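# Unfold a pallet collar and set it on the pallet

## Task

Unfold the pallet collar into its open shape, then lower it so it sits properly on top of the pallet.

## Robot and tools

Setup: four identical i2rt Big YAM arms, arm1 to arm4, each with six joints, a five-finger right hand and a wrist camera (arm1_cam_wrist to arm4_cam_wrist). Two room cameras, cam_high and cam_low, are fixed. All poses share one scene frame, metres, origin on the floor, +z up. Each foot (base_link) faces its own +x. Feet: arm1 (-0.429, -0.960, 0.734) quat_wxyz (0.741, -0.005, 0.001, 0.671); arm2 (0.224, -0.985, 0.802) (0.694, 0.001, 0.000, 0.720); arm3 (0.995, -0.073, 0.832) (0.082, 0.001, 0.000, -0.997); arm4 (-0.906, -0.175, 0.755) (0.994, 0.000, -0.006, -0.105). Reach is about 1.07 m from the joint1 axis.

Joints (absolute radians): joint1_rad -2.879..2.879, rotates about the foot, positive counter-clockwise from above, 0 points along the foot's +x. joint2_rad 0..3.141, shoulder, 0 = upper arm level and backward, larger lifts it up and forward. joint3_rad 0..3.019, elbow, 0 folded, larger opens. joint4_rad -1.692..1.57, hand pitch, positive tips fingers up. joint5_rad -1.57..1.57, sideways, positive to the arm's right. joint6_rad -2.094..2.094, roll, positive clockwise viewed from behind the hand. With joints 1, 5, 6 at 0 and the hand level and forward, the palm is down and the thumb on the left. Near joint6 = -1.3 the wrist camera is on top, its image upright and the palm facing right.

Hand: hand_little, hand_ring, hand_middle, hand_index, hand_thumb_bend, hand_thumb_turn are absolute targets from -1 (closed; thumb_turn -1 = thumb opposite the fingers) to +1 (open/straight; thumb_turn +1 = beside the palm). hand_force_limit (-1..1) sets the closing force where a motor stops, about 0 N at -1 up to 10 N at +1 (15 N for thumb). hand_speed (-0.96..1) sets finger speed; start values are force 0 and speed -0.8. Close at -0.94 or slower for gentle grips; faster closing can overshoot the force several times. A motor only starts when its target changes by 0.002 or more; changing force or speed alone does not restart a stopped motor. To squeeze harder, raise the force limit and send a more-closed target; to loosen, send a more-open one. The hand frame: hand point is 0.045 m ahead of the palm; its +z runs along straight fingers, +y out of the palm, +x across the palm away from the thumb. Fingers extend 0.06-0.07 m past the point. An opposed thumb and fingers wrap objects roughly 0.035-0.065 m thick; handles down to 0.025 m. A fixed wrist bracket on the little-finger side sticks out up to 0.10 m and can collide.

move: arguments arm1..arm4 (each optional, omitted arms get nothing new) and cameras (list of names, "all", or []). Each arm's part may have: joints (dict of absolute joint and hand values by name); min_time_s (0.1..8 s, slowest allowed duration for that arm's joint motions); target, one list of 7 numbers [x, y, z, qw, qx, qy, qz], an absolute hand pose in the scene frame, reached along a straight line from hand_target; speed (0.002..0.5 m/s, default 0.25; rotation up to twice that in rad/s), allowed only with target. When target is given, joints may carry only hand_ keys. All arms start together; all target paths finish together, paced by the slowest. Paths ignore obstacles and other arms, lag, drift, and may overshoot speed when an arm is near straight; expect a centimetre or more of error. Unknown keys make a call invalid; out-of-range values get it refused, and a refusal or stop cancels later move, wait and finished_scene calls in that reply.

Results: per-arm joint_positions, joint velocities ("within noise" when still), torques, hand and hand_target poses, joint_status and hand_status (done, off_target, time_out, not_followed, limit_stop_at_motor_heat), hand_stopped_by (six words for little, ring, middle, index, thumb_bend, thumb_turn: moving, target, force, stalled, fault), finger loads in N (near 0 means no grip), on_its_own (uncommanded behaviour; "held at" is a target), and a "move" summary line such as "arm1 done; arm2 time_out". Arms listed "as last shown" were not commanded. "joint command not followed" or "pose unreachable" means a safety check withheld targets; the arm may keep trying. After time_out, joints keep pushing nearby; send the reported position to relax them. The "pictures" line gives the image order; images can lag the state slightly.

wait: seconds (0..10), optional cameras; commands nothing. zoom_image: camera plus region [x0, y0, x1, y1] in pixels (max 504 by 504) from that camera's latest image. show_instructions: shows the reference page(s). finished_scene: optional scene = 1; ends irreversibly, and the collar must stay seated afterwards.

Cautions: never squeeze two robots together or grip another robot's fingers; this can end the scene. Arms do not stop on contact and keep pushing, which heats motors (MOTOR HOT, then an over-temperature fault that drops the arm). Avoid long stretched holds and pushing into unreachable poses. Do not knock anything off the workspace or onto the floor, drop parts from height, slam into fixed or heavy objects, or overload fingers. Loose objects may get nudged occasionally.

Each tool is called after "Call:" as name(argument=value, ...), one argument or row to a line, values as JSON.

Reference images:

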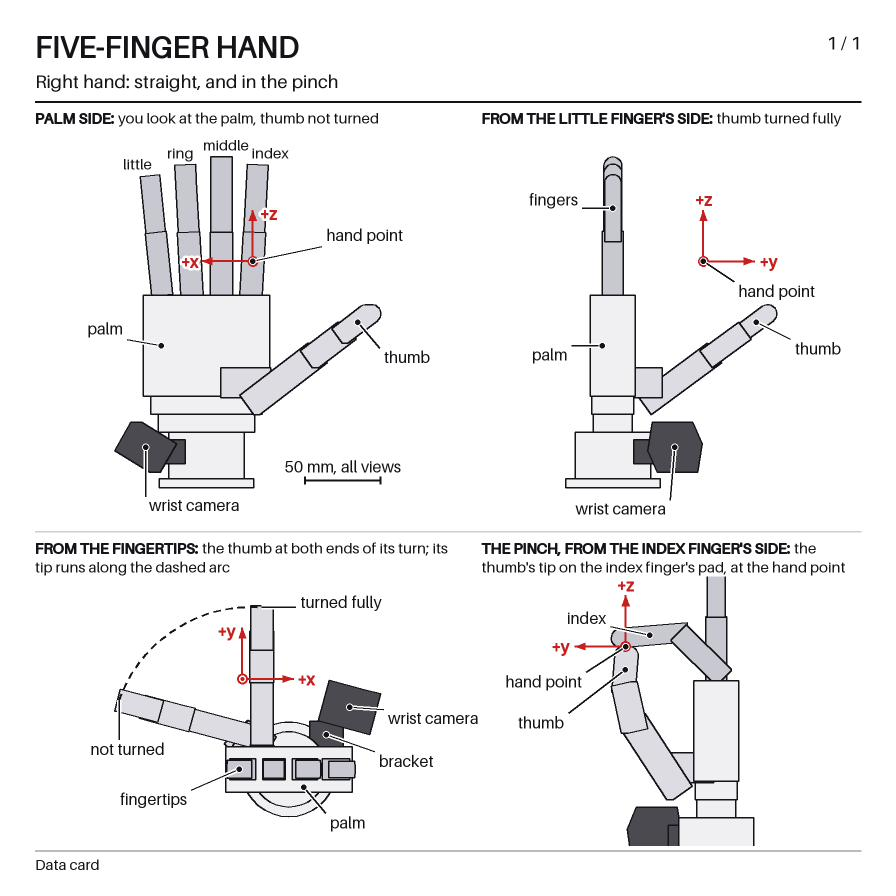

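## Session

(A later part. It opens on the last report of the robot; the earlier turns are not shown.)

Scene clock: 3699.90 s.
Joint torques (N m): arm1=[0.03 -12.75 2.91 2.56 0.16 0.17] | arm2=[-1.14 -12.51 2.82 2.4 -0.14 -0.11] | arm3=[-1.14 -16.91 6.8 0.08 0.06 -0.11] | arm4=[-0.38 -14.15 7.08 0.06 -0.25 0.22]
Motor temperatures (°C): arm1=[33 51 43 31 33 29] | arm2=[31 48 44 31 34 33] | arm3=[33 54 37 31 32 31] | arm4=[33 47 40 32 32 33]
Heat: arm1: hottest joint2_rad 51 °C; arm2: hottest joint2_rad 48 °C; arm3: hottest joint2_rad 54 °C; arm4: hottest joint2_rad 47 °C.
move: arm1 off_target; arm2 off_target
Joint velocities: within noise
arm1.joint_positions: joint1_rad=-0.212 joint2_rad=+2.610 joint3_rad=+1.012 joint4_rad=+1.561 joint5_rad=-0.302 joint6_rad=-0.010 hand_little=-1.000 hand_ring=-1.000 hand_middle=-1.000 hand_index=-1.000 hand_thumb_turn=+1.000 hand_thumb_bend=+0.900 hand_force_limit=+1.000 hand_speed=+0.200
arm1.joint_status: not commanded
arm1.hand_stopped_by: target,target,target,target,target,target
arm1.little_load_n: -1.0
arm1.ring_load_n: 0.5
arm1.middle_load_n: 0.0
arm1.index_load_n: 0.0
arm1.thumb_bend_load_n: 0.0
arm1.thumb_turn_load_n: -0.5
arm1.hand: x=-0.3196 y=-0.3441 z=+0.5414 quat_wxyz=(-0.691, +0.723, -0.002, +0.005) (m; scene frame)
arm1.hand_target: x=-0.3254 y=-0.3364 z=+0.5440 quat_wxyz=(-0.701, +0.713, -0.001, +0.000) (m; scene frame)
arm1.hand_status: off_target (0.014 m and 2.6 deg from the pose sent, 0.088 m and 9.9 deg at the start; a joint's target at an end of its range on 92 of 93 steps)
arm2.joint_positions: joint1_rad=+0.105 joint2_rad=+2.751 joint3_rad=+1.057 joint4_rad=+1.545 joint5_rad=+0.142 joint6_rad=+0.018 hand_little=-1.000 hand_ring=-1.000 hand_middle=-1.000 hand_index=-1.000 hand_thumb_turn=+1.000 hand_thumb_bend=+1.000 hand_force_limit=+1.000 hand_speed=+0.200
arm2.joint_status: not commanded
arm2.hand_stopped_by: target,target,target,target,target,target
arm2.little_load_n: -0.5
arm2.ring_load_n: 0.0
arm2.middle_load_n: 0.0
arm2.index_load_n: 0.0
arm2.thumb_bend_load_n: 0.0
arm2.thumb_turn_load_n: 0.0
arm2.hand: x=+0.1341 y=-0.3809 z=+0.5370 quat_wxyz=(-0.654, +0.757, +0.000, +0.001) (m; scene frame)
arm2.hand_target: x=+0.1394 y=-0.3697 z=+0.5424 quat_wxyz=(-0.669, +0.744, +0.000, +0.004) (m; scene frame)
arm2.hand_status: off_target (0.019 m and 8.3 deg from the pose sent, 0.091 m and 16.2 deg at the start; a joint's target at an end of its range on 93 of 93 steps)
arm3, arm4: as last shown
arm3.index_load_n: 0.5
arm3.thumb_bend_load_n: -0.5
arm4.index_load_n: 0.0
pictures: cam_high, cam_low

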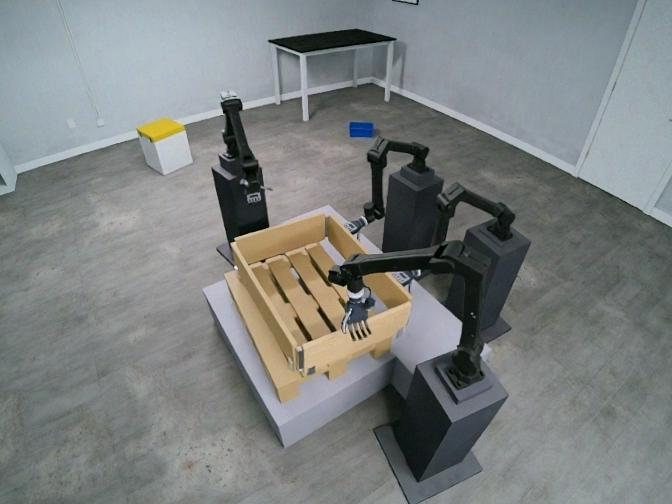

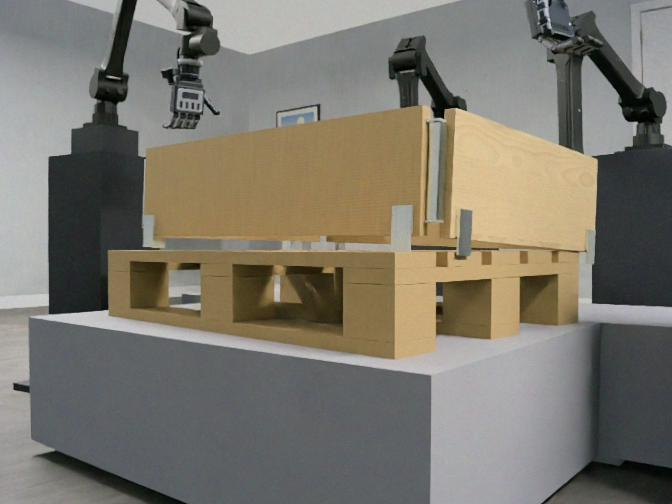

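Call:
move(
  arm1={"target": [-0.33, -0.275, 0.548, 0.7071, -0.7071, 0.0, 0.0], "speed": 0.04},
  arm2={"target": [0.14, -0.305, 0.548, 0.7071, -0.7071, 0.0, 0.0], "speed": 0.04},
  cameras=["cam_low", "cam_high"],
)

Call:
zoom_image(
  camera="cam_high",
  region=[210, 190, 350, 300],
)

Call:
zoom_image(
  camera="cam_low",
  region=[380, 190, 620, 290],
)

Scene clock: 3704.23 s.
Joint torques (N m): arm1=[2.96 -14.86 9.22 1.32 0.13 0.17] | arm2=[-2.02 -15.03 10.43 1.96 -0.41 -0.11] | arm3=[0.09 -17.49 6.78 0.25 0 -0.18] | arm4=[-0.38 -14.27 7.04 0.08 -0.26 0.22]
Motor temperatures (°C): arm1=[33 51 42 31 33 29] | arm2=[31 48 44 31 34 33] | arm3=[33 54 37 31 32 31] | arm4=[33 47 40 32 32 33]
Heat: arm1: hottest joint2_rad 51 °C; arm2: hottest joint2_rad 48 °C; arm3: hottest joint2_rad 54 °C; arm4: hottest joint2_rad 47 °C.
move: arm1 off_target; arm2 off_target
Joint velocities: within noise
arm1.joint_positions: joint1_rad=-0.202 joint2_rad=+2.632 joint3_rad=+1.046 joint4_rad=+1.481 joint5_rad=-0.254 joint6_rad=-0.005 hand_little=-1.000 hand_ring=-1.000 hand_middle=-1.000 hand_index=-1.000 hand_thumb_turn=+1.000 hand_thumb_bend=+0.900 hand_force_limit=+1.000 hand_speed=+0.200
arm1.joint_status: not commanded
arm1.hand_stopped_by: target,target,target,target,target,target
arm1.little_load_n: -2.0
arm1.ring_load_n: -1.5
arm1.middle_load_n: -1.0
arm1.index_load_n: -3.5
arm1.thumb_bend_load_n: 0.0
arm1.thumb_turn_load_n: 0.0
arm1.hand: x=-0.3156 y=-0.3400 z=+0.5167 quat_wxyz=(-0.667, +0.745, -0.023, +0.011) (m; scene frame)
arm1.hand_target: x=-0.3305 y=-0.2831 z=+0.5533 quat_wxyz=(-0.707, +0.707, -0.003, +0.002) (m; scene frame)
arm1.hand_status: off_target (0.074 m and 6.9 deg from the pose sent, 0.070 m and 2.6 deg at the start)
arm2.joint_positions: joint1_rad=+0.101 joint2_rad=+2.823 joint3_rad=+1.128 joint4_rad=+1.545 joint5_rad=+0.124 joint6_rad=+0.006 hand_little=-1.000 hand_ring=-1.000 hand_middle=-1.000 hand_index=-1.000 hand_thumb_turn=+1.000 hand_thumb_bend=+1.000 hand_force_limit=+1.000 hand_speed=+0.200
arm2.joint_status: not commanded
arm2.hand_stopped_by: target,target,target,target,target,target
arm2.little_load_n: -5.0
arm2.ring_load_n: 0.0
arm2.middle_load_n: 0.0
arm2.index_load_n: 0.0
arm2.thumb_bend_load_n: 0.0
arm2.thumb_turn_load_n: -0.5
arm2.hand: x=+0.1335 y=-0.3770 z=+0.5090 quat_wxyz=(-0.653, +0.757, +0.009, +0.000) (m; scene frame)
arm2.hand_target: x=+0.1389 y=-0.3142 z=+0.5538 quat_wxyz=(-0.707, +0.708, +0.002, +0.000) (m; scene frame)
arm2.hand_status: off_target (0.082 m and 8.5 deg from the pose sent, 0.077 m and 8.3 deg at the start)
arm3, arm4: as last shown
arm3.index_load_n: 0.0
arm3.thumb_bend_load_n: 0.0
arm4.little_load_n: 0.5
pictures: cam_high, cam_low

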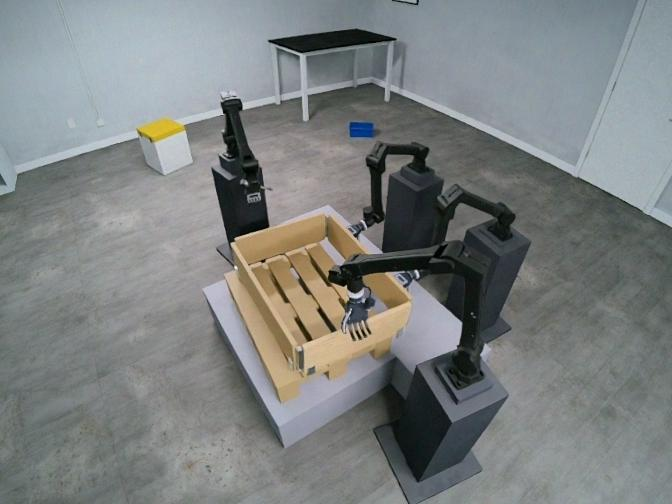

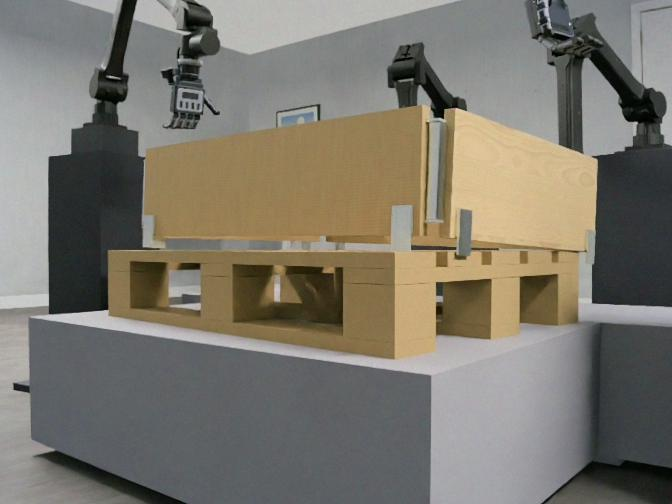

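Scaled by 3.600 from the camera's 672x504 image, which has a finer 960x720 frame.

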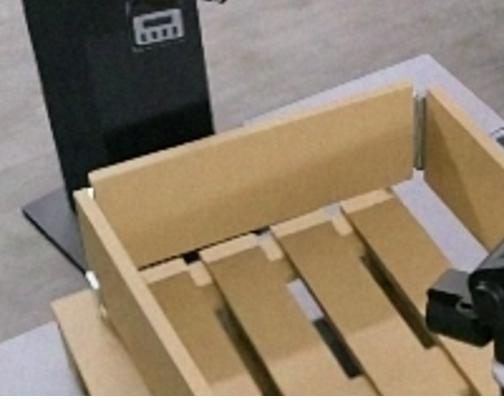

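Scaled by 2.100 from the camera's 672x504 image, which has a finer 960x720 frame.

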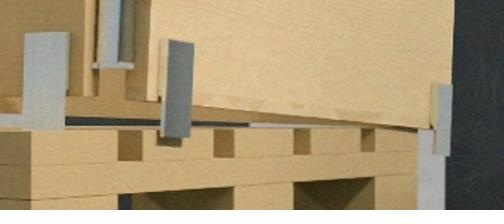

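Call:
move(
  arm1={"target": [-0.33, -0.250, 0.55, 0.7071, -0.7071, 0.0, 0.0], "speed": 0.05},
  arm2={"target": [0.14, -0.287, 0.545, 0.7071, -0.7071, 0.0, 0.0], "speed": 0.05},
  cameras=["cam_low", "cam_high"],
)

Call:
zoom_image(
  camera="cam_high",
  region=[210, 190, 350, 300],
)

Call:
zoom_image(
  camera="cam_low",
  region=[380, 190, 620, 290],
)

Scene clock: 3712.77 s.
Joint torques (N m): arm1=[2.43 -16.26 8.53 2.02 -0.13 0.14] | arm2=[-1.96 -15.62 9.8 1.29 -0.25 -0.08] | arm3=[-0.26 -16.26 6.57 0.24 0.05 -0.12] | arm4=[-0.44 -14.21 7.1 0.03 -0.26 0.23]
Motor temperatures (°C): arm1=[33 51 43 31 33 29] | arm2=[31 47 44 31 34 33] | arm3=[33 53 37 31 32 31] | arm4=[33 46 40 32 32 33]
Heat: arm1: hottest joint2_rad 51 °C; arm2: hottest joint2_rad 47 °C; arm3: hottest joint2_rad 53 °C; arm4: hottest joint2_rad 46 °C.
move: arm1 off_target; arm2 off_target
Joint velocities: within noise
arm1.joint_positions: joint1_rad=-0.183 joint2_rad=+2.650 joint3_rad=+1.137 joint4_rad=+1.401 joint5_rad=-0.242 joint6_rad=+0.006 hand_little=-1.000 hand_ring=-1.000 hand_middle=-1.000 hand_index=-1.000 hand_thumb_turn=+1.000 hand_thumb_bend=+0.900 hand_force_limit=+1.000 hand_speed=+0.200
arm1.joint_status: not commanded
arm1.hand_stopped_by: target,target,target,target,target,target
arm1.little_load_n: -4.5
arm1.ring_load_n: -1.5
arm1.middle_load_n: 0.0
arm1.index_load_n: 0.0
arm1.thumb_bend_load_n: 0.0
arm1.thumb_turn_load_n: 0.0
arm1.hand: x=-0.3181 y=-0.3097 z=+0.5086 quat_wxyz=(-0.664, +0.747, -0.025, +0.004) (m; scene frame)
arm1.hand_target: x=-0.3324 y=-0.2568 z=+0.5534 quat_wxyz=(-0.707, +0.707, -0.003, -0.004) (m; scene frame)
arm1.hand_status: off_target (0.074 m and 7.3 deg from the pose sent, 0.097 m and 6.9 deg at the start)
arm2.joint_positions: joint1_rad=+0.093 joint2_rad=+2.837 joint3_rad=+1.206 joint4_rad=+1.513 joint5_rad=+0.117 joint6_rad=+0.014 hand_little=-1.001 hand_ring=-1.000 hand_middle=-1.000 hand_index=-1.000 hand_thumb_turn=+1.000 hand_thumb_bend=+1.000 hand_force_limit=+1.000 hand_speed=+0.200
arm2.joint_status: not commanded
arm2.hand_stopped_by: target,target,target,target,target,target
arm2.little_load_n: -4.5
arm2.ring_load_n: 0.0
arm2.middle_load_n: 0.0
arm2.index_load_n: 0.0
arm2.thumb_bend_load_n: 0.0
arm2.thumb_turn_load_n: 0.0
arm2.hand: x=+0.1329 y=-0.3484 z=+0.5101 quat_wxyz=(-0.665, +0.747, +0.004, -0.004) (m; scene frame)
arm2.hand_target: x=+0.1403 y=-0.2933 z=+0.5501 quat_wxyz=(-0.707, +0.707, -0.004, -0.002) (m; scene frame)
arm2.hand_status: off_target (0.071 m and 6.6 deg from the pose sent, 0.097 m and 8.5 deg at the start; a joint's target at an end of its range on 1 of 44 steps)
arm3, arm4: as last shown
arm3.middle_load_n: 0.5
arm4.little_load_n: 0.0
pictures: cam_high, cam_low

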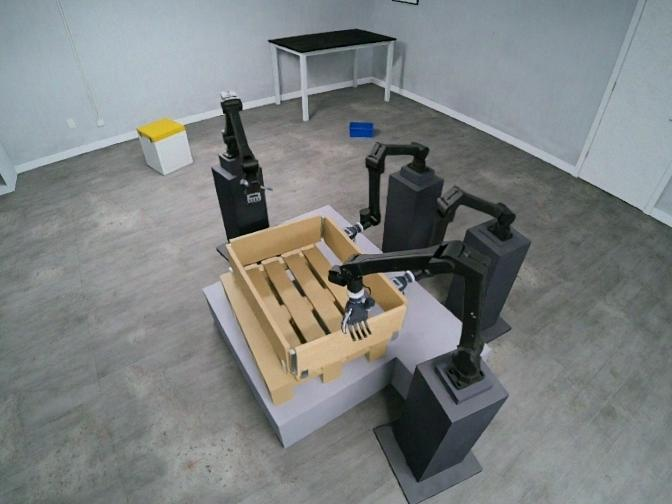

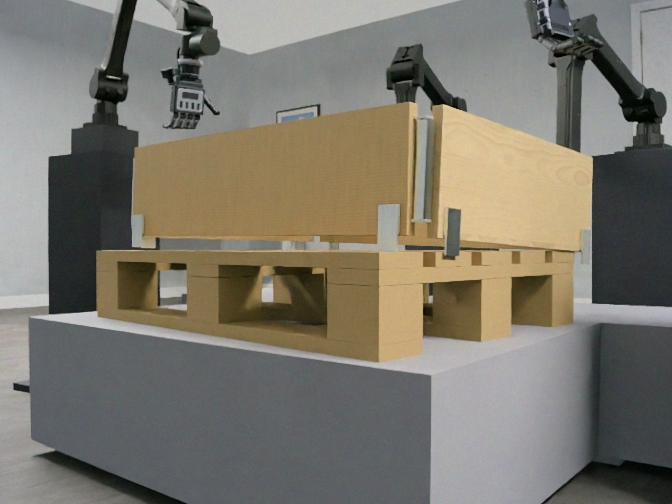

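Scaled by 3.600 from the camera's 672x504 image, which has a finer 960x720 frame.

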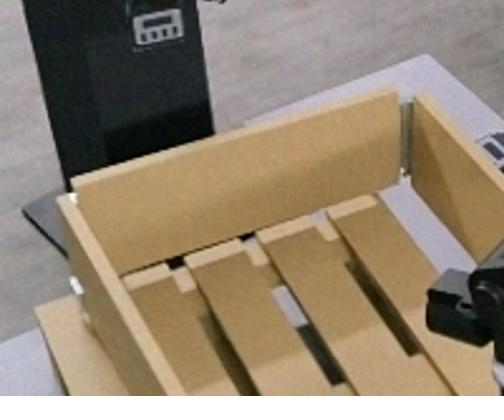

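Scaled by 2.100 from the camera's 672x504 image, which has a finer 960x720 frame.

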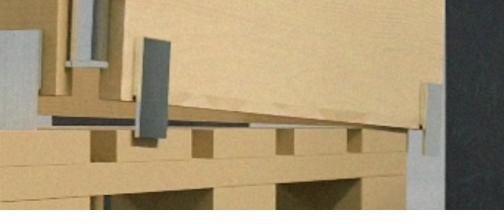

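Call:
move(
  arm1={"target": [-0.33, -0.48, 0.58, 0.7071, -0.7071, 0.0, 0.0], "speed": 0.2},
  arm2={"target": [0.14, -0.52, 0.58, 0.7071, -0.7071, 0.0, 0.0], "speed": 0.2},
)

Call:
move(
  arm1={"target": [-0.28, -0.54, 0.84, 0.059, 0.993, -0.104, 0.0], "speed": 0.4, "joints": {"hand_speed": 0.2, "hand_little": 1.0, "hand_ring": 1.0, "hand_middle": 1.0, "hand_index": 1.0}},
  arm2={"target": [0.10, -0.58, 0.84, 0.118, 0.986, -0.112, -0.021], "speed": 0.4, "joints": {"hand_speed": 0.2, "hand_little": 1.0, "hand_ring": 1.0, "hand_middle": 1.0, "hand_index": 1.0}},
  cameras=["cam_high"],
)

Call:
zoom_image(
  camera="cam_high",
  region=[200, 190, 430, 420],
)

Scene clock: 3734.77 s.
Joint torques (N m): arm1=[-0.85 -11.87 0.08 2.63 -0.26 -0.11] | arm2=[0.32 -12.51 -2.37 2.45 0.39 0.08] | arm3=[0.26 -17.38 6.74 0.42 0 -0.13] | arm4=[-0.38 -14.27 7.08 0.09 -0.25 0.21]
Motor temperatures (°C): arm1=[33 51 43 31 33 29] | arm2=[31 47 43 31 34 33] | arm3=[33 53 37 31 32 31] | arm4=[33 46 40 32 32 33]
Heat: arm1: hottest joint2_rad 51 °C; arm2: hottest joint2_rad 47 °C; arm3: hottest joint2_rad 53 °C; arm4: hottest joint2_rad 46 °C.
move: arm1 off_target; arm2 off_target
Joint velocities: within noise
arm1.joint_positions: joint1_rad=-0.311 joint2_rad=+2.417 joint3_rad=+0.618 joint4_rad=+1.558 joint5_rad=-0.469 joint6_rad=-0.076 hand_little=-1.000 hand_ring=-1.000 hand_middle=-1.000 hand_index=-1.000 hand_thumb_turn=+1.000 hand_thumb_bend=+0.900 hand_force_limit=+1.000 hand_speed=+0.200
arm1.joint_status: not commanded
arm1.hand_stopped_by: target,target,target,target,target,target
arm1.little_load_n: 0.0
arm1.ring_load_n: 0.0
arm1.middle_load_n: 0.0
arm1.index_load_n: 0.0
arm1.thumb_bend_load_n: 0.0
arm1.thumb_turn_load_n: 0.0
arm1.hand: x=-0.3384 y=-0.4787 z=+0.5721 quat_wxyz=(-0.623, +0.782, +0.015, -0.031) (m; scene frame)
arm1.hand_target: x=-0.3326 y=-0.4730 z=+0.5845 quat_wxyz=(-0.637, +0.770, +0.025, -0.020) (m; scene frame)
arm1.hand_status: off_target (0.012 m and 13.5 deg from the pose sent, 0.185 m and 7.3 deg at the start; a joint's target at an end of its range on 54 of 67 steps)
arm2.joint_positions: joint1_rad=+0.142 joint2_rad=+2.568 joint3_rad=+0.632 joint4_rad=+1.544 joint5_rad=+0.200 joint6_rad=+0.025 hand_little=-1.000 hand_ring=-1.000 hand_middle=-1.000 hand_index=-1.000 hand_thumb_turn=+1.000 hand_thumb_bend=+1.000 hand_force_limit=+1.000 hand_speed=+0.200
arm2.joint_status: not commanded
arm2.hand_stopped_by: target,target,target,target,target,target
arm2.little_load_n: 0.0
arm2.ring_load_n: 0.0
arm2.middle_load_n: 0.0
arm2.index_load_n: 0.0
arm2.thumb_bend_load_n: 0.0
arm2.thumb_turn_load_n: 0.0
arm2.hand: x=+0.1482 y=-0.5227 z=+0.5666 quat_wxyz=(-0.559, +0.829, +0.008, +0.026) (m; scene frame)
arm2.hand_target: x=+0.1420 y=-0.5129 z=+0.5843 quat_wxyz=(-0.579, +0.815, +0.004, +0.019) (m; scene frame)
arm2.hand_status: off_target (0.016 m and 22.2 deg from the pose sent, 0.185 m and 6.6 deg at the start; pose on its path clipped on 34 of 67 steps; a joint's target at an end of its range on 63 of 67 steps)
arm3, arm4: as last shown
arm3.middle_load_n: 0.0
arm3.thumb_bend_load_n: -0.5
arm4.middle_load_n: 0.5
arm4.index_load_n: 0.5
pictures: none

Scene clock: 3737.37 s.
Joint torques (N m): arm1=[-0.09 -11.22 8.95 -0.42 0.2 0.2] | arm2=[-0.91 -10.99 12.07 -0.92 -0.22 0.08] | arm3=[-0.21 -16.44 6.63 0.36 0.04 -0.13] | arm4=[-0.32 -14.21 7.06 0.08 -0.26 0.22]
Motor temperatures (°C): arm1=[33 50 43 31 33 29] | arm2=[31 47 43 31 34 33] | arm3=[33 53 37 31 32 31] | arm4=[33 46 40 32 32 33]
Heat: arm1: hottest joint2_rad 50 °C; arm2: hottest joint2_rad 47 °C; arm3: hottest joint2_rad 53 °C; arm4: hottest joint2_rad 46 °C.
move: arm1 off_target; arm2 off_target
Joint velocities: within noise
arm1.joint_positions: joint1_rad=-0.288 joint2_rad=+1.780 joint3_rad=+1.447 joint4_rad=-1.357 joint5_rad=+0.010 joint6_rad=-0.189 hand_little=+1.000 hand_ring=+1.000 hand_middle=+1.000 hand_index=+1.000 hand_thumb_turn=+1.000 hand_thumb_bend=+0.900 hand_force_limit=+1.000 hand_speed=+0.200
arm1.joint_status: all done
arm1.hand_stopped_by: target,target,target,target,target,target
arm1.little_load_n: 0.0
arm1.ring_load_n: 0.0
arm1.middle_load_n: 0.0
arm1.index_load_n: 0.0
arm1.thumb_bend_load_n: 0.0
arm1.thumb_turn_load_n: 0.0
arm1.hand: x=-0.2816 y=-0.5530 z=+0.8345 quat_wxyz=(+0.063, +0.993, -0.099, -0.009) (m; scene frame)
arm1.hand_target: x=-0.2821 y=-0.5410 z=+0.8389 quat_wxyz=(+0.058, +0.993, -0.100, -0.005) (m; scene frame)
arm1.hand_status: off_target (0.014 m and 1.3 deg from the pose sent, 0.281 m and 84.9 deg at the start)
arm2.joint_positions: joint1_rad=+0.104 joint2_rad=+1.830 joint3_rad=+1.255 joint4_rad=-1.241 joint5_rad=-0.091 joint6_rad=+0.339 hand_little=+1.000 hand_ring=+1.000 hand_middle=+1.000 hand_index=+1.000 hand_thumb_turn=+1.000 hand_thumb_bend=+1.000 hand_force_limit=+1.000 hand_speed=+0.200
arm2.joint_status: all done
arm2.hand_stopped_by: target,target,target,target,target,target
arm2.little_load_n: 0.0
arm2.ring_load_n: 0.5
arm2.middle_load_n: 0.0
arm2.index_load_n: 0.0
arm2.thumb_bend_load_n: 0.0
arm2.thumb_turn_load_n: 0.0
arm2.hand: x=+0.1033 y=-0.6018 z=+0.8305 quat_wxyz=(+0.129, +0.986, -0.104, -0.015) (m; scene frame)
arm2.hand_target: x=+0.1027 y=-0.5817 z=+0.8393 quat_wxyz=(+0.117, +0.986, -0.113, -0.021) (m; scene frame)
arm2.hand_status: off_target (0.024 m and 1.7 deg from the pose sent, 0.284 m and 82.8 deg at the start)
arm3, arm4: as last shown
arm4.middle_load_n: 0.0
arm4.index_load_n: 0.0
pictures: cam_high

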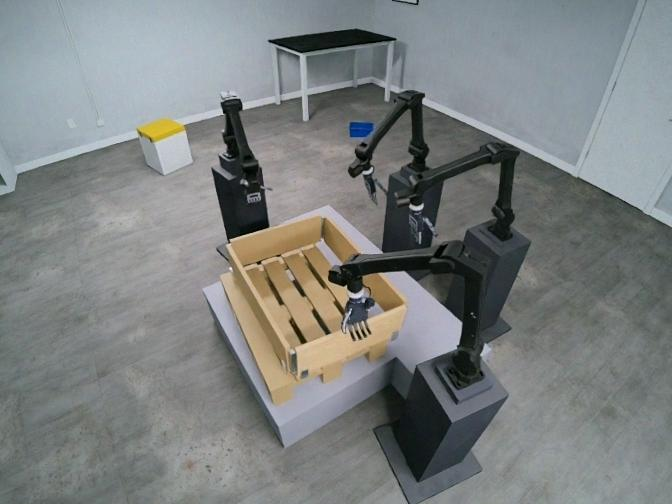

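Scaled by 2.191 from the camera's 672x504 image, which has a finer 960x720 frame.

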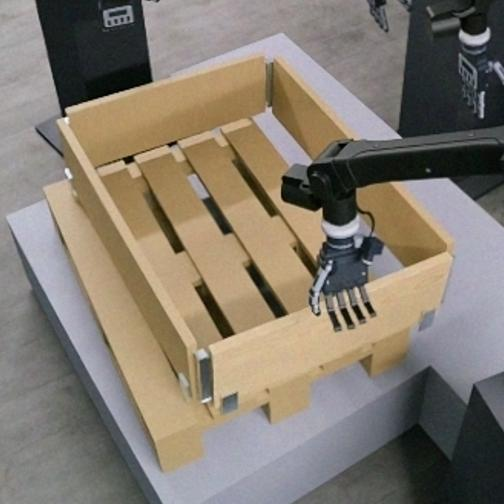

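Call:
move(
  arm1={"target": [-0.28, -0.275, 0.80, 0.059, 0.993, -0.104, 0.0], "speed": 0.3},
  arm2={"target": [0.10, -0.305, 0.80, 0.118, 0.986, -0.112, -0.021], "speed": 0.3},
)

Call:
move(
  arm1={"target": [-0.28, -0.275, 0.575, 0.059, 0.993, -0.104, 0.0], "speed": 0.2},
  arm2={"target": [0.10, -0.305, 0.575, 0.118, 0.986, -0.112, -0.021], "speed": 0.2},
  cameras=["cam_high", "arm1_cam_wrist", "arm2_cam_wrist"],
)

Scene clock: 3743.57 s.
Joint torques (N m): arm1=[-0.67 -19.08 9.76 -0.1 -0.13 0.14] | arm2=[-0.56 -19.55 14.61 -0.79 -0.12 -0.08] | arm3=[-0.26 -16.67 6.84 0.49 0.03 -0.15] | arm4=[-0.44 -14.21 7.08 0.09 -0.26 0.22]
Motor temperatures (°C): arm1=[33 50 43 31 33 29] | arm2=[31 47 44 30 34 33] | arm3=[33 53 37 31 32 31] | arm4=[33 45 40 32 32 33]
Heat: arm1: hottest joint2_rad 50 °C; arm2: hottest joint2_rad 47 °C; arm3: hottest joint2_rad 53 °C; arm4: hottest joint2_rad 45 °C.
move: arm1 off_target; arm2 off_target
Joint velocities: within noise
arm1.joint_positions: joint1_rad=-0.158 joint2_rad=+2.532 joint3_rad=+2.635 joint4_rad=-1.674 joint5_rad=+0.011 joint6_rad=-0.048 hand_little=+1.000 hand_ring=+1.000 hand_middle=+1.000 hand_index=+1.000 hand_thumb_turn=+1.000 hand_thumb_bend=+0.900 hand_force_limit=+1.000 hand_speed=+0.200
arm1.joint_status: not commanded
arm1.hand_stopped_by: target,target,target,target,target,target
arm1.little_load_n: 0.0
arm1.ring_load_n: 0.0
arm1.middle_load_n: 0.0
arm1.index_load_n: 0.0
arm1.thumb_bend_load_n: 0.0
arm1.thumb_turn_load_n: 0.5
arm1.hand: x=-0.2780 y=-0.2859 z=+0.7916 quat_wxyz=(+0.005, +0.994, -0.105, +0.009) (m; scene frame)
arm1.hand_target: x=-0.2817 y=-0.2784 z=+0.7985 quat_wxyz=(-0.006, +0.994, -0.108, +0.009) (m; scene frame)
arm1.hand_status: off_target (0.014 m and 6.3 deg from the pose sent, 0.280 m and 1.3 deg at the start; a joint's target at an end of its range on 29 of 54 steps)
arm2.joint_positions: joint1_rad=+0.053 joint2_rad=+2.630 joint3_rad=+2.551 joint4_rad=-1.667 joint5_rad=-0.091 joint6_rad=+0.334 hand_little=+1.000 hand_ring=+1.000 hand_middle=+1.000 hand_index=+1.000 hand_thumb_turn=+1.000 hand_thumb_bend=+1.000 hand_force_limit=+1.000 hand_speed=+0.200
arm2.joint_status: not commanded
arm2.hand_stopped_by: target,target,target,target,target,target
arm2.little_load_n: 0.0
arm2.ring_load_n: 0.0
arm2.middle_load_n: 0.0
arm2.index_load_n: 0.0
arm2.thumb_bend_load_n: 0.0
arm2.thumb_turn_load_n: 0.0
arm2.hand: x=+0.0981 y=-0.3191 z=+0.7796 quat_wxyz=(+0.094, +0.987, -0.125, -0.026) (m; scene frame)
arm2.hand_target: x=+0.1012 y=-0.3056 z=+0.7963 quat_wxyz=(+0.072, +0.989, -0.126, -0.033) (m; scene frame)
arm2.hand_status: off_target (0.025 m and 3.2 deg from the pose sent, 0.298 m and 1.7 deg at the start; a joint's target at an end of its range on 25 of 54 steps)
arm3, arm4: as last shown
arm3.ring_load_n: 0.5
arm3.thumb_bend_load_n: 0.0
pictures: none

Scene clock: 3745.73 s.
Joint torques (N m): arm1=[-0.44 -19.31 9.63 -0.36 -0.08 0.1] | arm2=[-0.32 -20.19 14.01 -0.84 0.17 -0.11] | arm3=[0.56 -16.5 6.61 0.14 0.03 -0.15] | arm4=[-0.38 -14.27 7.05 0.06 -0.26 0.21]
Motor temperatures (°C): arm1=[33 50 43 31 33 29] | arm2=[31 47 44 30 33 33] | arm3=[33 53 36 31 32 31] | arm4=[33 45 40 32 32 33]
Heat: arm1: hottest joint2_rad 50 °C; arm2: hottest joint2_rad 47 °C; arm3: hottest joint2_rad 53 °C; arm4: hottest joint2_rad 45 °C.
move: arm1 done; arm2 off_target
Joint velocities: within noise
arm1.joint_positions: joint1_rad=-0.158 joint2_rad=+2.938 joint3_rad=+2.855 joint4_rad=-1.587 joint5_rad=+0.011 joint6_rad=-0.048 hand_little=+1.000 hand_ring=+1.000 hand_middle=+1.000 hand_index=+1.000 hand_thumb_turn=+1.000 hand_thumb_bend=+0.900 hand_force_limit=+1.000 hand_speed=+0.200
arm1.joint_status: not commanded
arm1.hand_stopped_by: target,target,target,target,target,target
arm1.little_load_n: 0.0
arm1.ring_load_n: 0.0
arm1.middle_load_n: 0.0
arm1.index_load_n: 0.0
arm1.thumb_bend_load_n: 0.0
arm1.thumb_turn_load_n: 0.0
arm1.hand: x=-0.2743 y=-0.2786 z=+0.5764 quat_wxyz=(+0.054, +0.993, -0.104, +0.001) (m; scene frame)
arm1.hand_target: x=-0.2798 y=-0.2743 z=+0.5738 quat_wxyz=(+0.050, +0.993, -0.104, +0.001) (m; scene frame)
arm1.hand_status: done (0.007 m and 0.5 deg from the pose sent, 0.217 m and 6.3 deg at the start)
arm2.joint_positions: joint1_rad=+0.053 joint2_rad=+3.084 joint3_rad=+2.861 joint4_rad=-1.583 joint5_rad=-0.091 joint6_rad=+0.324 hand_little=+1.000 hand_ring=+1.000 hand_middle=+1.000 hand_index=+1.000 hand_thumb_turn=+1.000 hand_thumb_bend=+1.000 hand_force_limit=+1.000 hand_speed=+0.200
arm2.joint_status: not commanded
arm2.hand_stopped_by: target,target,target,target,target,target
arm2.little_load_n: 0.0
arm2.ring_load_n: 0.0
arm2.middle_load_n: 0.0
arm2.index_load_n: 0.0
arm2.thumb_bend_load_n: -0.5
arm2.thumb_turn_load_n: 0.0
arm2.hand: x=+0.0990 y=-0.3237 z=+0.5590 quat_wxyz=(+0.123, +0.985, -0.121, -0.021) (m; scene frame)
arm2.hand_target: x=+0.1004 y=-0.3089 z=+0.5746 quat_wxyz=(+0.101, +0.988, -0.117, -0.024) (m; scene frame)
arm2.hand_status: off_target (0.025 m and 1.2 deg from the pose sent, 0.205 m and 3.2 deg at the start; a joint's target at an end of its range on 29 of 65 steps)
arm3, arm4: as last shown
arm3.ring_load_n: 0.0
arm3.index_load_n: 0.5
arm3.thumb_bend_load_n: -0.5
arm4.ring_load_n: 0.5
pictures: arm1_cam_wrist, arm2_cam_wrist, cam_high

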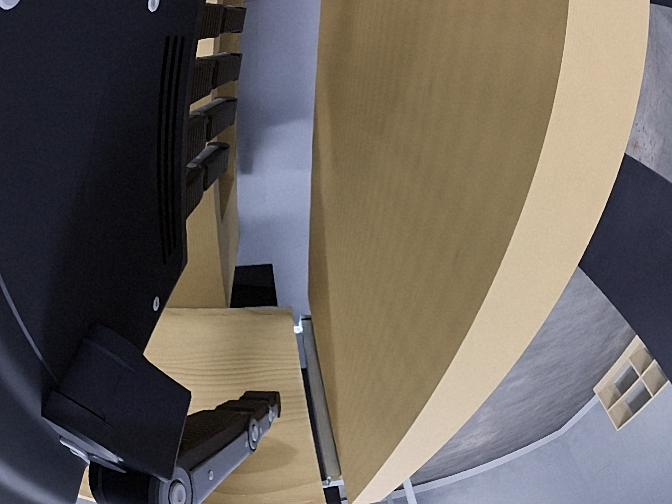

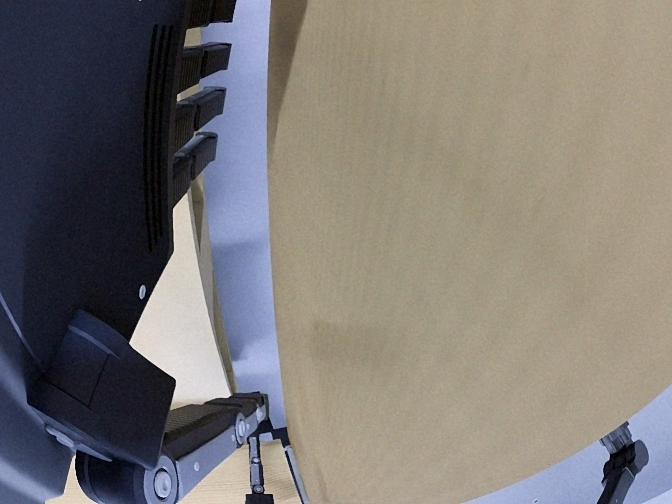

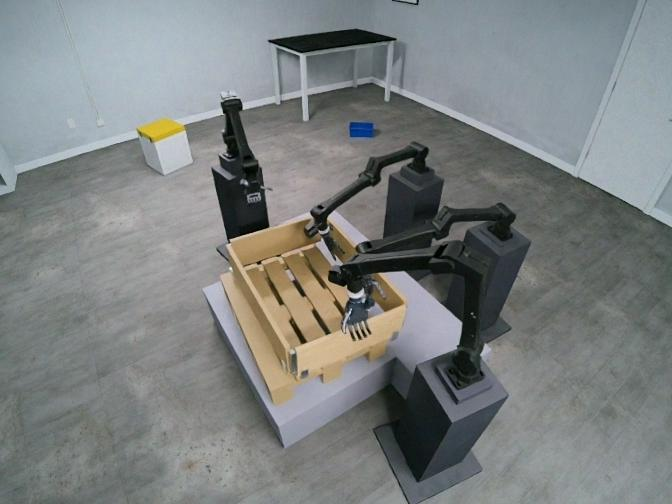

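Call:
move(
  arm1={"target": [-0.28, -0.39, 0.57, 0.06, 0.993, -0.104, 0.0], "speed": 0.06},
  arm2={"target": [0.10, -0.42, 0.57, 0.118, 0.986, -0.112, -0.021], "speed": 0.06},
  cameras=["cam_high", "cam_low"],
)

Call:
zoom_image(
  camera="cam_high",
  region=[200, 190, 430, 420],
)

Scene clock: 3751.10 s.
Joint torques (N m): arm1=[-3.25 -18.78 1.8 -2.71 0.06 -0.97] | arm2=[0.85 -19.49 1.39 -2.5 -0.24 -0.5] | arm3=[-0.03 -16.97 6.69 0.24 0.05 -0.13] | arm4=[-0.5 -14.21 7.08 0.08 -0.26 0.22]
Motor temperatures (°C): arm1=[33 50 42 31 33 29] | arm2=[31 47 44 30 33 33] | arm3=[33 53 36 31 32 31] | arm4=[33 45 40 32 32 33]
Heat: arm1: hottest joint2_rad 50 °C; arm2: hottest joint2_rad 47 °C; arm3: hottest joint2_rad 53 °C; arm4: hottest joint2_rad 45 °C.
move: arm1 off_target; arm2 off_target
Joint velocities: within noise
arm1.joint_positions: joint1_rad=-0.170 joint2_rad=+2.484 joint3_rad=+1.970 joint4_rad=-1.030 joint5_rad=+0.005 joint6_rad=+0.023 hand_little=+1.000 hand_ring=+1.000 hand_middle=+1.000 hand_index=+1.000 hand_thumb_turn=+1.000 hand_thumb_bend=+0.899 hand_force_limit=+1.000 hand_speed=+0.200
arm1.joint_status: not commanded
arm1.hand_stopped_by: target,target,target,target,target,target
arm1.little_load_n: 0.0
arm1.ring_load_n: 0.0
arm1.middle_load_n: 0.0
arm1.index_load_n: 0.0
arm1.thumb_bend_load_n: -3.5
arm1.thumb_turn_load_n: 2.5
arm1.hand: x=-0.2861 y=-0.3329 z=+0.5796 quat_wxyz=(-0.008, +0.989, -0.146, +0.008) (m; scene frame)
arm1.hand_target: x=-0.2807 y=-0.3851 z=+0.5727 quat_wxyz=(+0.056, +0.992, -0.110, -0.003) (m; scene frame)
arm1.hand_status: off_target (0.058 m and 9.2 deg from the pose sent, 0.112 m and 0.7 deg at the start)
arm2.joint_positions: joint1_rad=+0.053 joint2_rad=+2.643 joint3_rad=+2.013 joint4_rad=-1.043 joint5_rad=-0.087 joint6_rad=+0.367 hand_little=+1.000 hand_ring=+1.000 hand_middle=+1.000 hand_index=+1.000 hand_thumb_turn=+1.000 hand_thumb_bend=+0.999 hand_force_limit=+1.000 hand_speed=+0.200
arm2.joint_status: not commanded
arm2.hand_stopped_by: target,target,target,target,target,target
arm2.little_load_n: 1.0
arm2.ring_load_n: 0.0
arm2.middle_load_n: 0.0
arm2.index_load_n: 0.0
arm2.thumb_bend_load_n: -1.5
arm2.thumb_turn_load_n: 1.0
arm2.hand: x=+0.1019 y=-0.3693 z=+0.5728 quat_wxyz=(+0.059, +0.988, -0.140, -0.031) (m; scene frame)
arm2.hand_target: x=+0.0994 y=-0.4155 z=+0.5725 quat_wxyz=(+0.115, +0.987, -0.112, -0.023) (m; scene frame)
arm2.hand_status: off_target (0.051 m and 7.6 deg from the pose sent, 0.097 m and 1.2 deg at the start)
arm3.joint_positions: joint1_rad=-0.335 joint2_rad=+2.070 joint3_rad=+1.482 joint4_rad=-1.132 joint5_rad=-0.016 joint6_rad=+0.051 hand_little=-0.064 hand_ring=-0.094 hand_middle=-0.123 hand_index=-0.143 hand_thumb_turn=+1.000 hand_thumb_bend=+1.000 hand_force_limit=+1.000 hand_speed=-0.700
arm3.joint_status: not commanded
arm3.hand_stopped_by: target,target,target,target,target,target
arm3.little_load_n: 0.0
arm3.ring_load_n: 0.0
arm3.middle_load_n: 0.0
arm3.index_load_n: 0.0
arm3.thumb_bend_load_n: 0.0
arm3.thumb_turn_load_n: 0.0
arm3.hand: x=+0.5131 y=-0.0273 z=+0.7933 quat_wxyz=(-0.062, -0.779, -0.622, -0.045) (m; scene frame)
arm3.hand_target: x=+0.5038 y=-0.0215 z=+0.8043 quat_wxyz=(-0.045, -0.777, -0.627, -0.030) (m; scene frame)
arm3.hand_status: not commanded
arm4.joint_positions: joint1_rad=+0.618 joint2_rad=+1.758 joint3_rad=+1.199 joint4_rad=-1.182 joint5_rad=-0.159 joint6_rad=+0.694 hand_little=-0.159 hand_ring=-0.115 hand_middle=-0.090 hand_index=-0.034 hand_thumb_turn=+1.000 hand_thumb_bend=-0.100 hand_force_limit=+1.000 hand_speed=-0.850
arm4.joint_status: not commanded
arm4.hand_stopped_by: target,force,force,target,target,target
arm4.little_load_n: 0.0
arm4.ring_load_n: 0.0
arm4.middle_load_n: 0.0
arm4.index_load_n: 0.0
arm4.thumb_bend_load_n: 0.0
arm4.thumb_turn_load_n: 0.0
arm4.hand: x=-0.5630 y=+0.0733 z=+0.7982 quat_wxyz=(+0.060, +0.590, -0.800, -0.092) (m; scene frame)
arm4.hand_target: x=-0.5603 y=+0.0785 z=+0.8026 quat_wxyz=(+0.049, +0.587, -0.803, -0.090) (m; scene frame)
arm4.hand_status: not commanded
pictures: cam_high, cam_low

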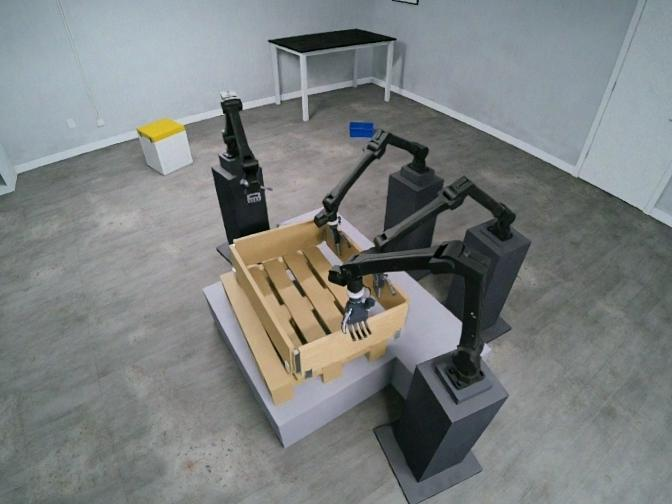

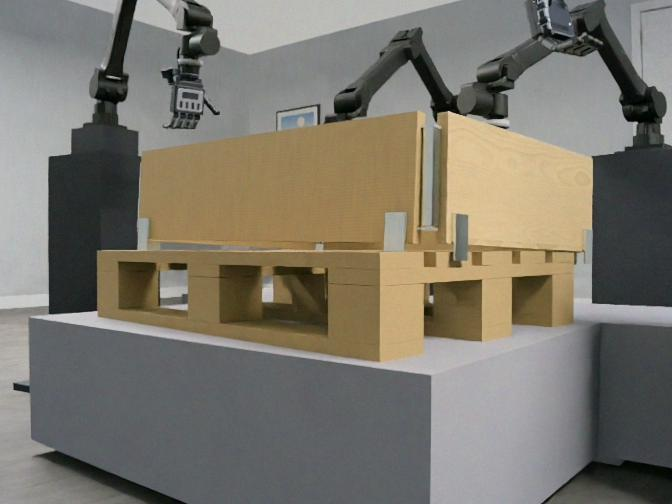

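Scaled by 2.191 from the camera's 672x504 image, which has a finer 960x720 frame.

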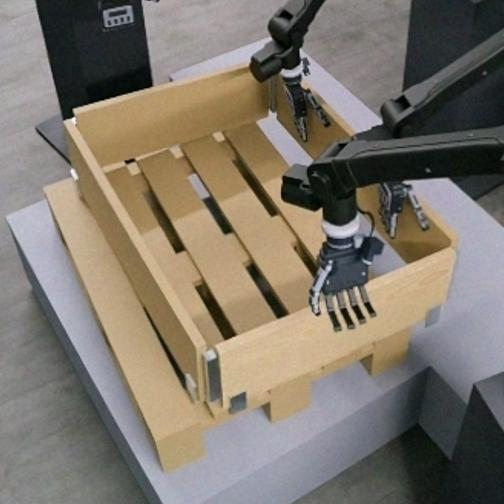

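Call:
move(
  arm1={"target": [-0.28, -0.43, 0.57, 0.06, 0.993, -0.104, 0.0], "speed": 0.05},
  arm2={"target": [0.10, -0.465, 0.57, 0.118, 0.986, -0.112, -0.021], "speed": 0.05},
  cameras=["cam_high", "cam_low"],
)

Call:
zoom_image(
  camera="cam_high",
  region=[200, 190, 430, 420],
)

Call:
zoom_image(
  camera="cam_low",
  region=[360, 190, 600, 290],
)

Scene clock: 3757.53 s.
Joint torques (N m): arm1=[-2.9 -17.32 1.88 -2.24 0.27 -0.99] | arm2=[1.38 -17.9 0.84 -2.29 -0.22 -0.38] | arm3=[-0.73 -16.26 6.74 0.27 0.01 -0.2] | arm4=[-0.44 -14.15 7.05 0.08 -0.26 0.22]
Motor temperatures (°C): arm1=[33 50 42 31 33 30] | arm2=[31 47 44 31 33 33] | arm3=[33 53 36 31 32 31] | arm4=[33 45 40 32 32 33]
Heat: arm1: hottest joint2_rad 50 °C; arm2: hottest joint2_rad 47 °C; arm3: hottest joint2_rad 53 °C; arm4: hottest joint2_rad 45 °C.
move: arm1 off_target; arm2 off_target
Joint velocities: within noise
arm1.joint_positions: joint1_rad=-0.190 joint2_rad=+2.392 joint3_rad=+1.776 joint4_rad=-0.952 joint5_rad=+0.005 joint6_rad=-0.002 hand_little=+1.000 hand_ring=+1.000 hand_middle=+1.000 hand_index=+1.000 hand_thumb_turn=+1.000 hand_thumb_bend=+0.899 hand_force_limit=+1.000 hand_speed=+0.200
arm1.joint_status: not commanded
arm1.hand_stopped_by: target,target,target,target,target,target
arm1.little_load_n: 0.0
arm1.ring_load_n: 0.0
arm1.middle_load_n: 0.0
arm1.index_load_n: 0.0
arm1.thumb_bend_load_n: -2.5
arm1.thumb_turn_load_n: 1.5
arm1.hand: x=-0.2852 y=-0.3799 z=+0.5793 quat_wxyz=(+0.003, +0.990, -0.143, +0.006) (m; scene frame)
arm1.hand_target: x=-0.2813 y=-0.4281 z=+0.5712 quat_wxyz=(+0.060, +0.993, -0.105, -0.003) (m; scene frame)
arm1.hand_status: off_target (0.051 m and 8.0 deg from the pose sent, 0.098 m and 9.2 deg at the start)
arm2.joint_positions: joint1_rad=+0.053 joint2_rad=+2.542 joint3_rad=+1.793 joint4_rad=-0.932 joint5_rad=-0.087 joint6_rad=+0.361 hand_little=+1.000 hand_ring=+1.000 hand_middle=+1.000 hand_index=+1.000 hand_thumb_turn=+1.000 hand_thumb_bend=+1.000 hand_force_limit=+1.000 hand_speed=+0.200
arm2.joint_status: not commanded
arm2.hand_stopped_by: target,target,target,target,target,target
arm2.little_load_n: 0.5
arm2.ring_load_n: 0.0
arm2.middle_load_n: 0.0
arm2.index_load_n: 0.0
arm2.thumb_bend_load_n: -1.0
arm2.thumb_turn_load_n: 0.5
arm2.hand: x=+0.1063 y=-0.4142 z=+0.5748 quat_wxyz=(+0.062, +0.988, -0.137, -0.030) (m; scene frame)
arm2.hand_target: x=+0.1007 y=-0.4633 z=+0.5715 quat_wxyz=(+0.119, +0.986, -0.112, -0.021) (m; scene frame)
arm2.hand_status: off_target (0.051 m and 7.1 deg from the pose sent, 0.096 m and 7.6 deg at the start)
arm3, arm4: as last shown
arm3.ring_load_n: 0.5
pictures: cam_high, cam_low

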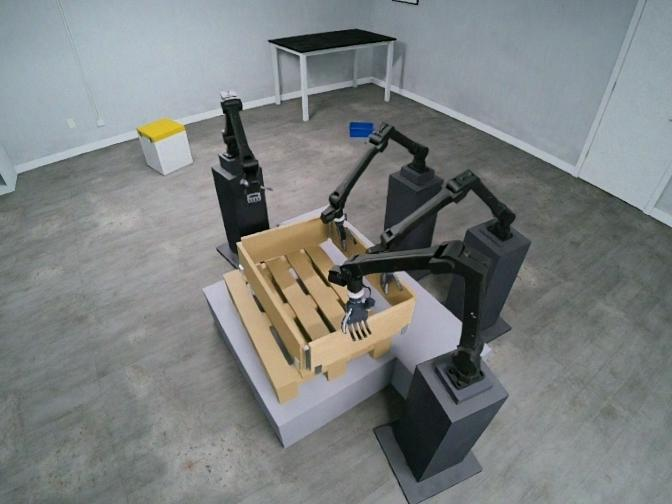

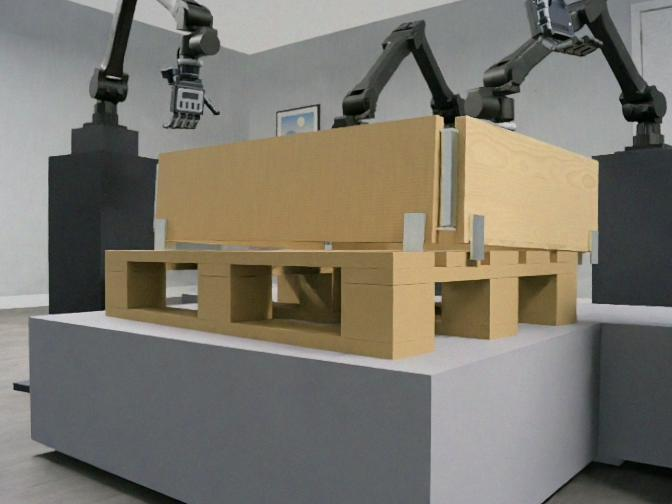

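Scaled by 2.191 from the camera's 672x504 image, which has a finer 960x720 frame.

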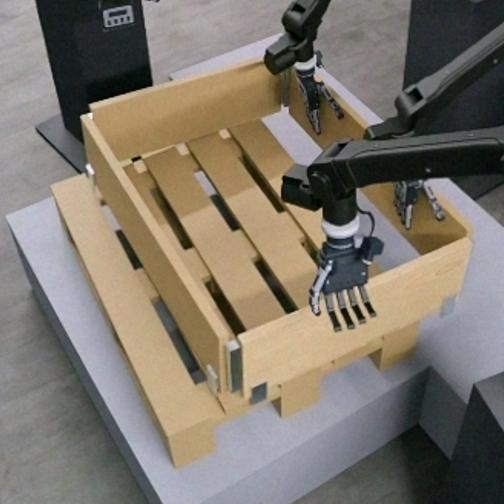

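Scaled by 2.100 from the camera's 672x504 image, which has a finer 960x720 frame.

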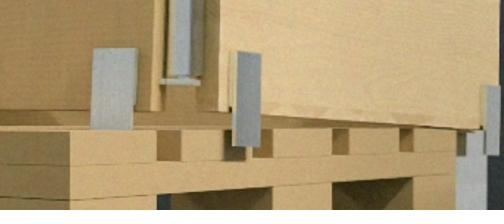

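Call:
move(
  arm4={"target": [-0.50, 0.0, 0.86, 0.0, 0.999, -0.0436, 0.0], "speed": 0.5, "joints": {"hand_speed": 0.3, "hand_little": 1.0, "hand_ring": 1.0, "hand_middle": 1.0, "hand_index": 1.0, "hand_thumb_turn": -1.0, "hand_thumb_bend": 1.0}},
  cameras=["cam_high", "arm4_cam_wrist"],
)

Scene clock: 3789.67 s.
Joint torques (N m): arm1=[-3.02 -17.38 1.92 -2.18 0.25 -0.98] | arm2=[1.32 -17.85 0.84 -2.29 -0.22 -0.39] | arm3=[-0.91 -17.26 6.58 0.42 0.02 -0.12] | arm4=[-0.62 -15.03 9.66 0.14 -0.11 -0.11]
Motor temperatures (°C): arm1=[33 50 40 31 33 31] | arm2=[31 47 42 31 33 33] | arm3=[33 52 36 31 32 31] | arm4=[33 44 40 32 32 32]
Heat: arm1: hottest joint2_rad 50 °C; arm2: hottest joint2_rad 47 °C; arm3: hottest joint2_rad 52 °C; arm4: hottest joint2_rad 44 °C.
move: arm4 off_target
Joint velocities: within noise
arm1, arm2, arm3: as last shown
arm2.little_load_n: 1.0
arm3.ring_load_n: 0.0
arm4.joint_positions: joint1_rad=+0.685 joint2_rad=+1.729 joint3_rad=+1.355 joint4_rad=-1.258 joint5_rad=-0.010 joint6_rad=-0.978 hand_little=+1.000 hand_ring=+1.000 hand_middle=+1.000 hand_index=+1.000 hand_thumb_turn=-1.000 hand_thumb_bend=+1.000 hand_force_limit=+1.000 hand_speed=+0.300
arm4.joint_status: all done
arm4.hand_stopped_by: target,target,target,target,target,target
arm4.little_load_n: 0.0
arm4.ring_load_n: 0.0
arm4.middle_load_n: 0.0
arm4.index_load_n: 0.0
arm4.thumb_bend_load_n: 0.0
arm4.thumb_turn_load_n: 0.0
arm4.hand: x=-0.5113 y=-0.0062 z=+0.8494 quat_wxyz=(+0.012, +0.998, -0.059, -0.023) (m; scene frame)
arm4.hand_target: x=-0.5021 y=+0.0003 z=+0.8605 quat_wxyz=(+0.000, +0.999, -0.049, -0.006) (m; scene frame)
arm4.hand_status: off_target (0.017 m and 3.4 deg from the pose sent, 0.115 m and 102.7 deg at the start)
pictures: arm4_cam_wrist, cam_high

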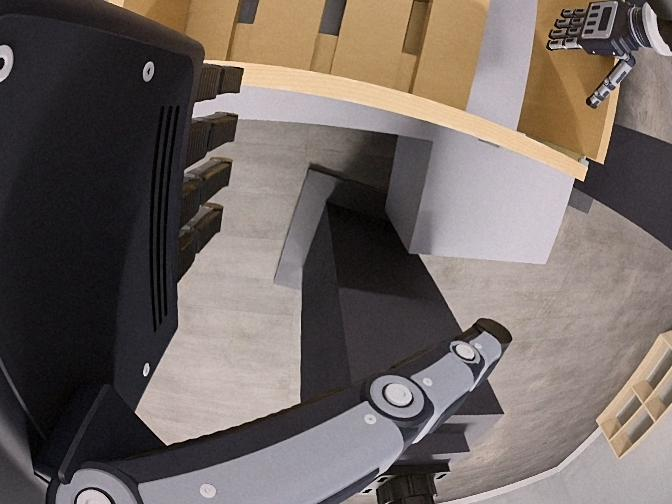

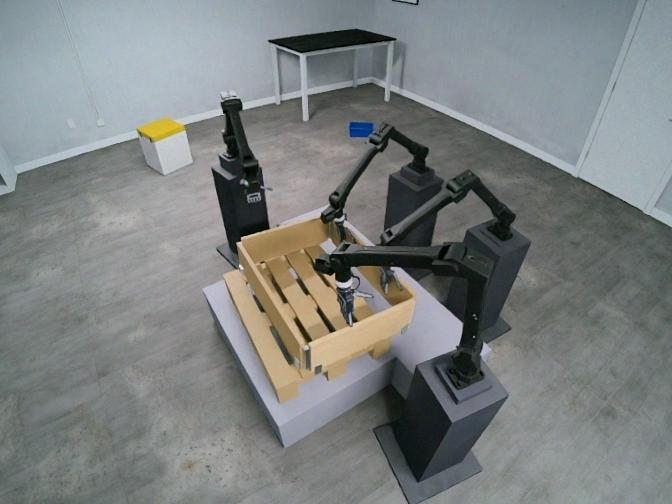

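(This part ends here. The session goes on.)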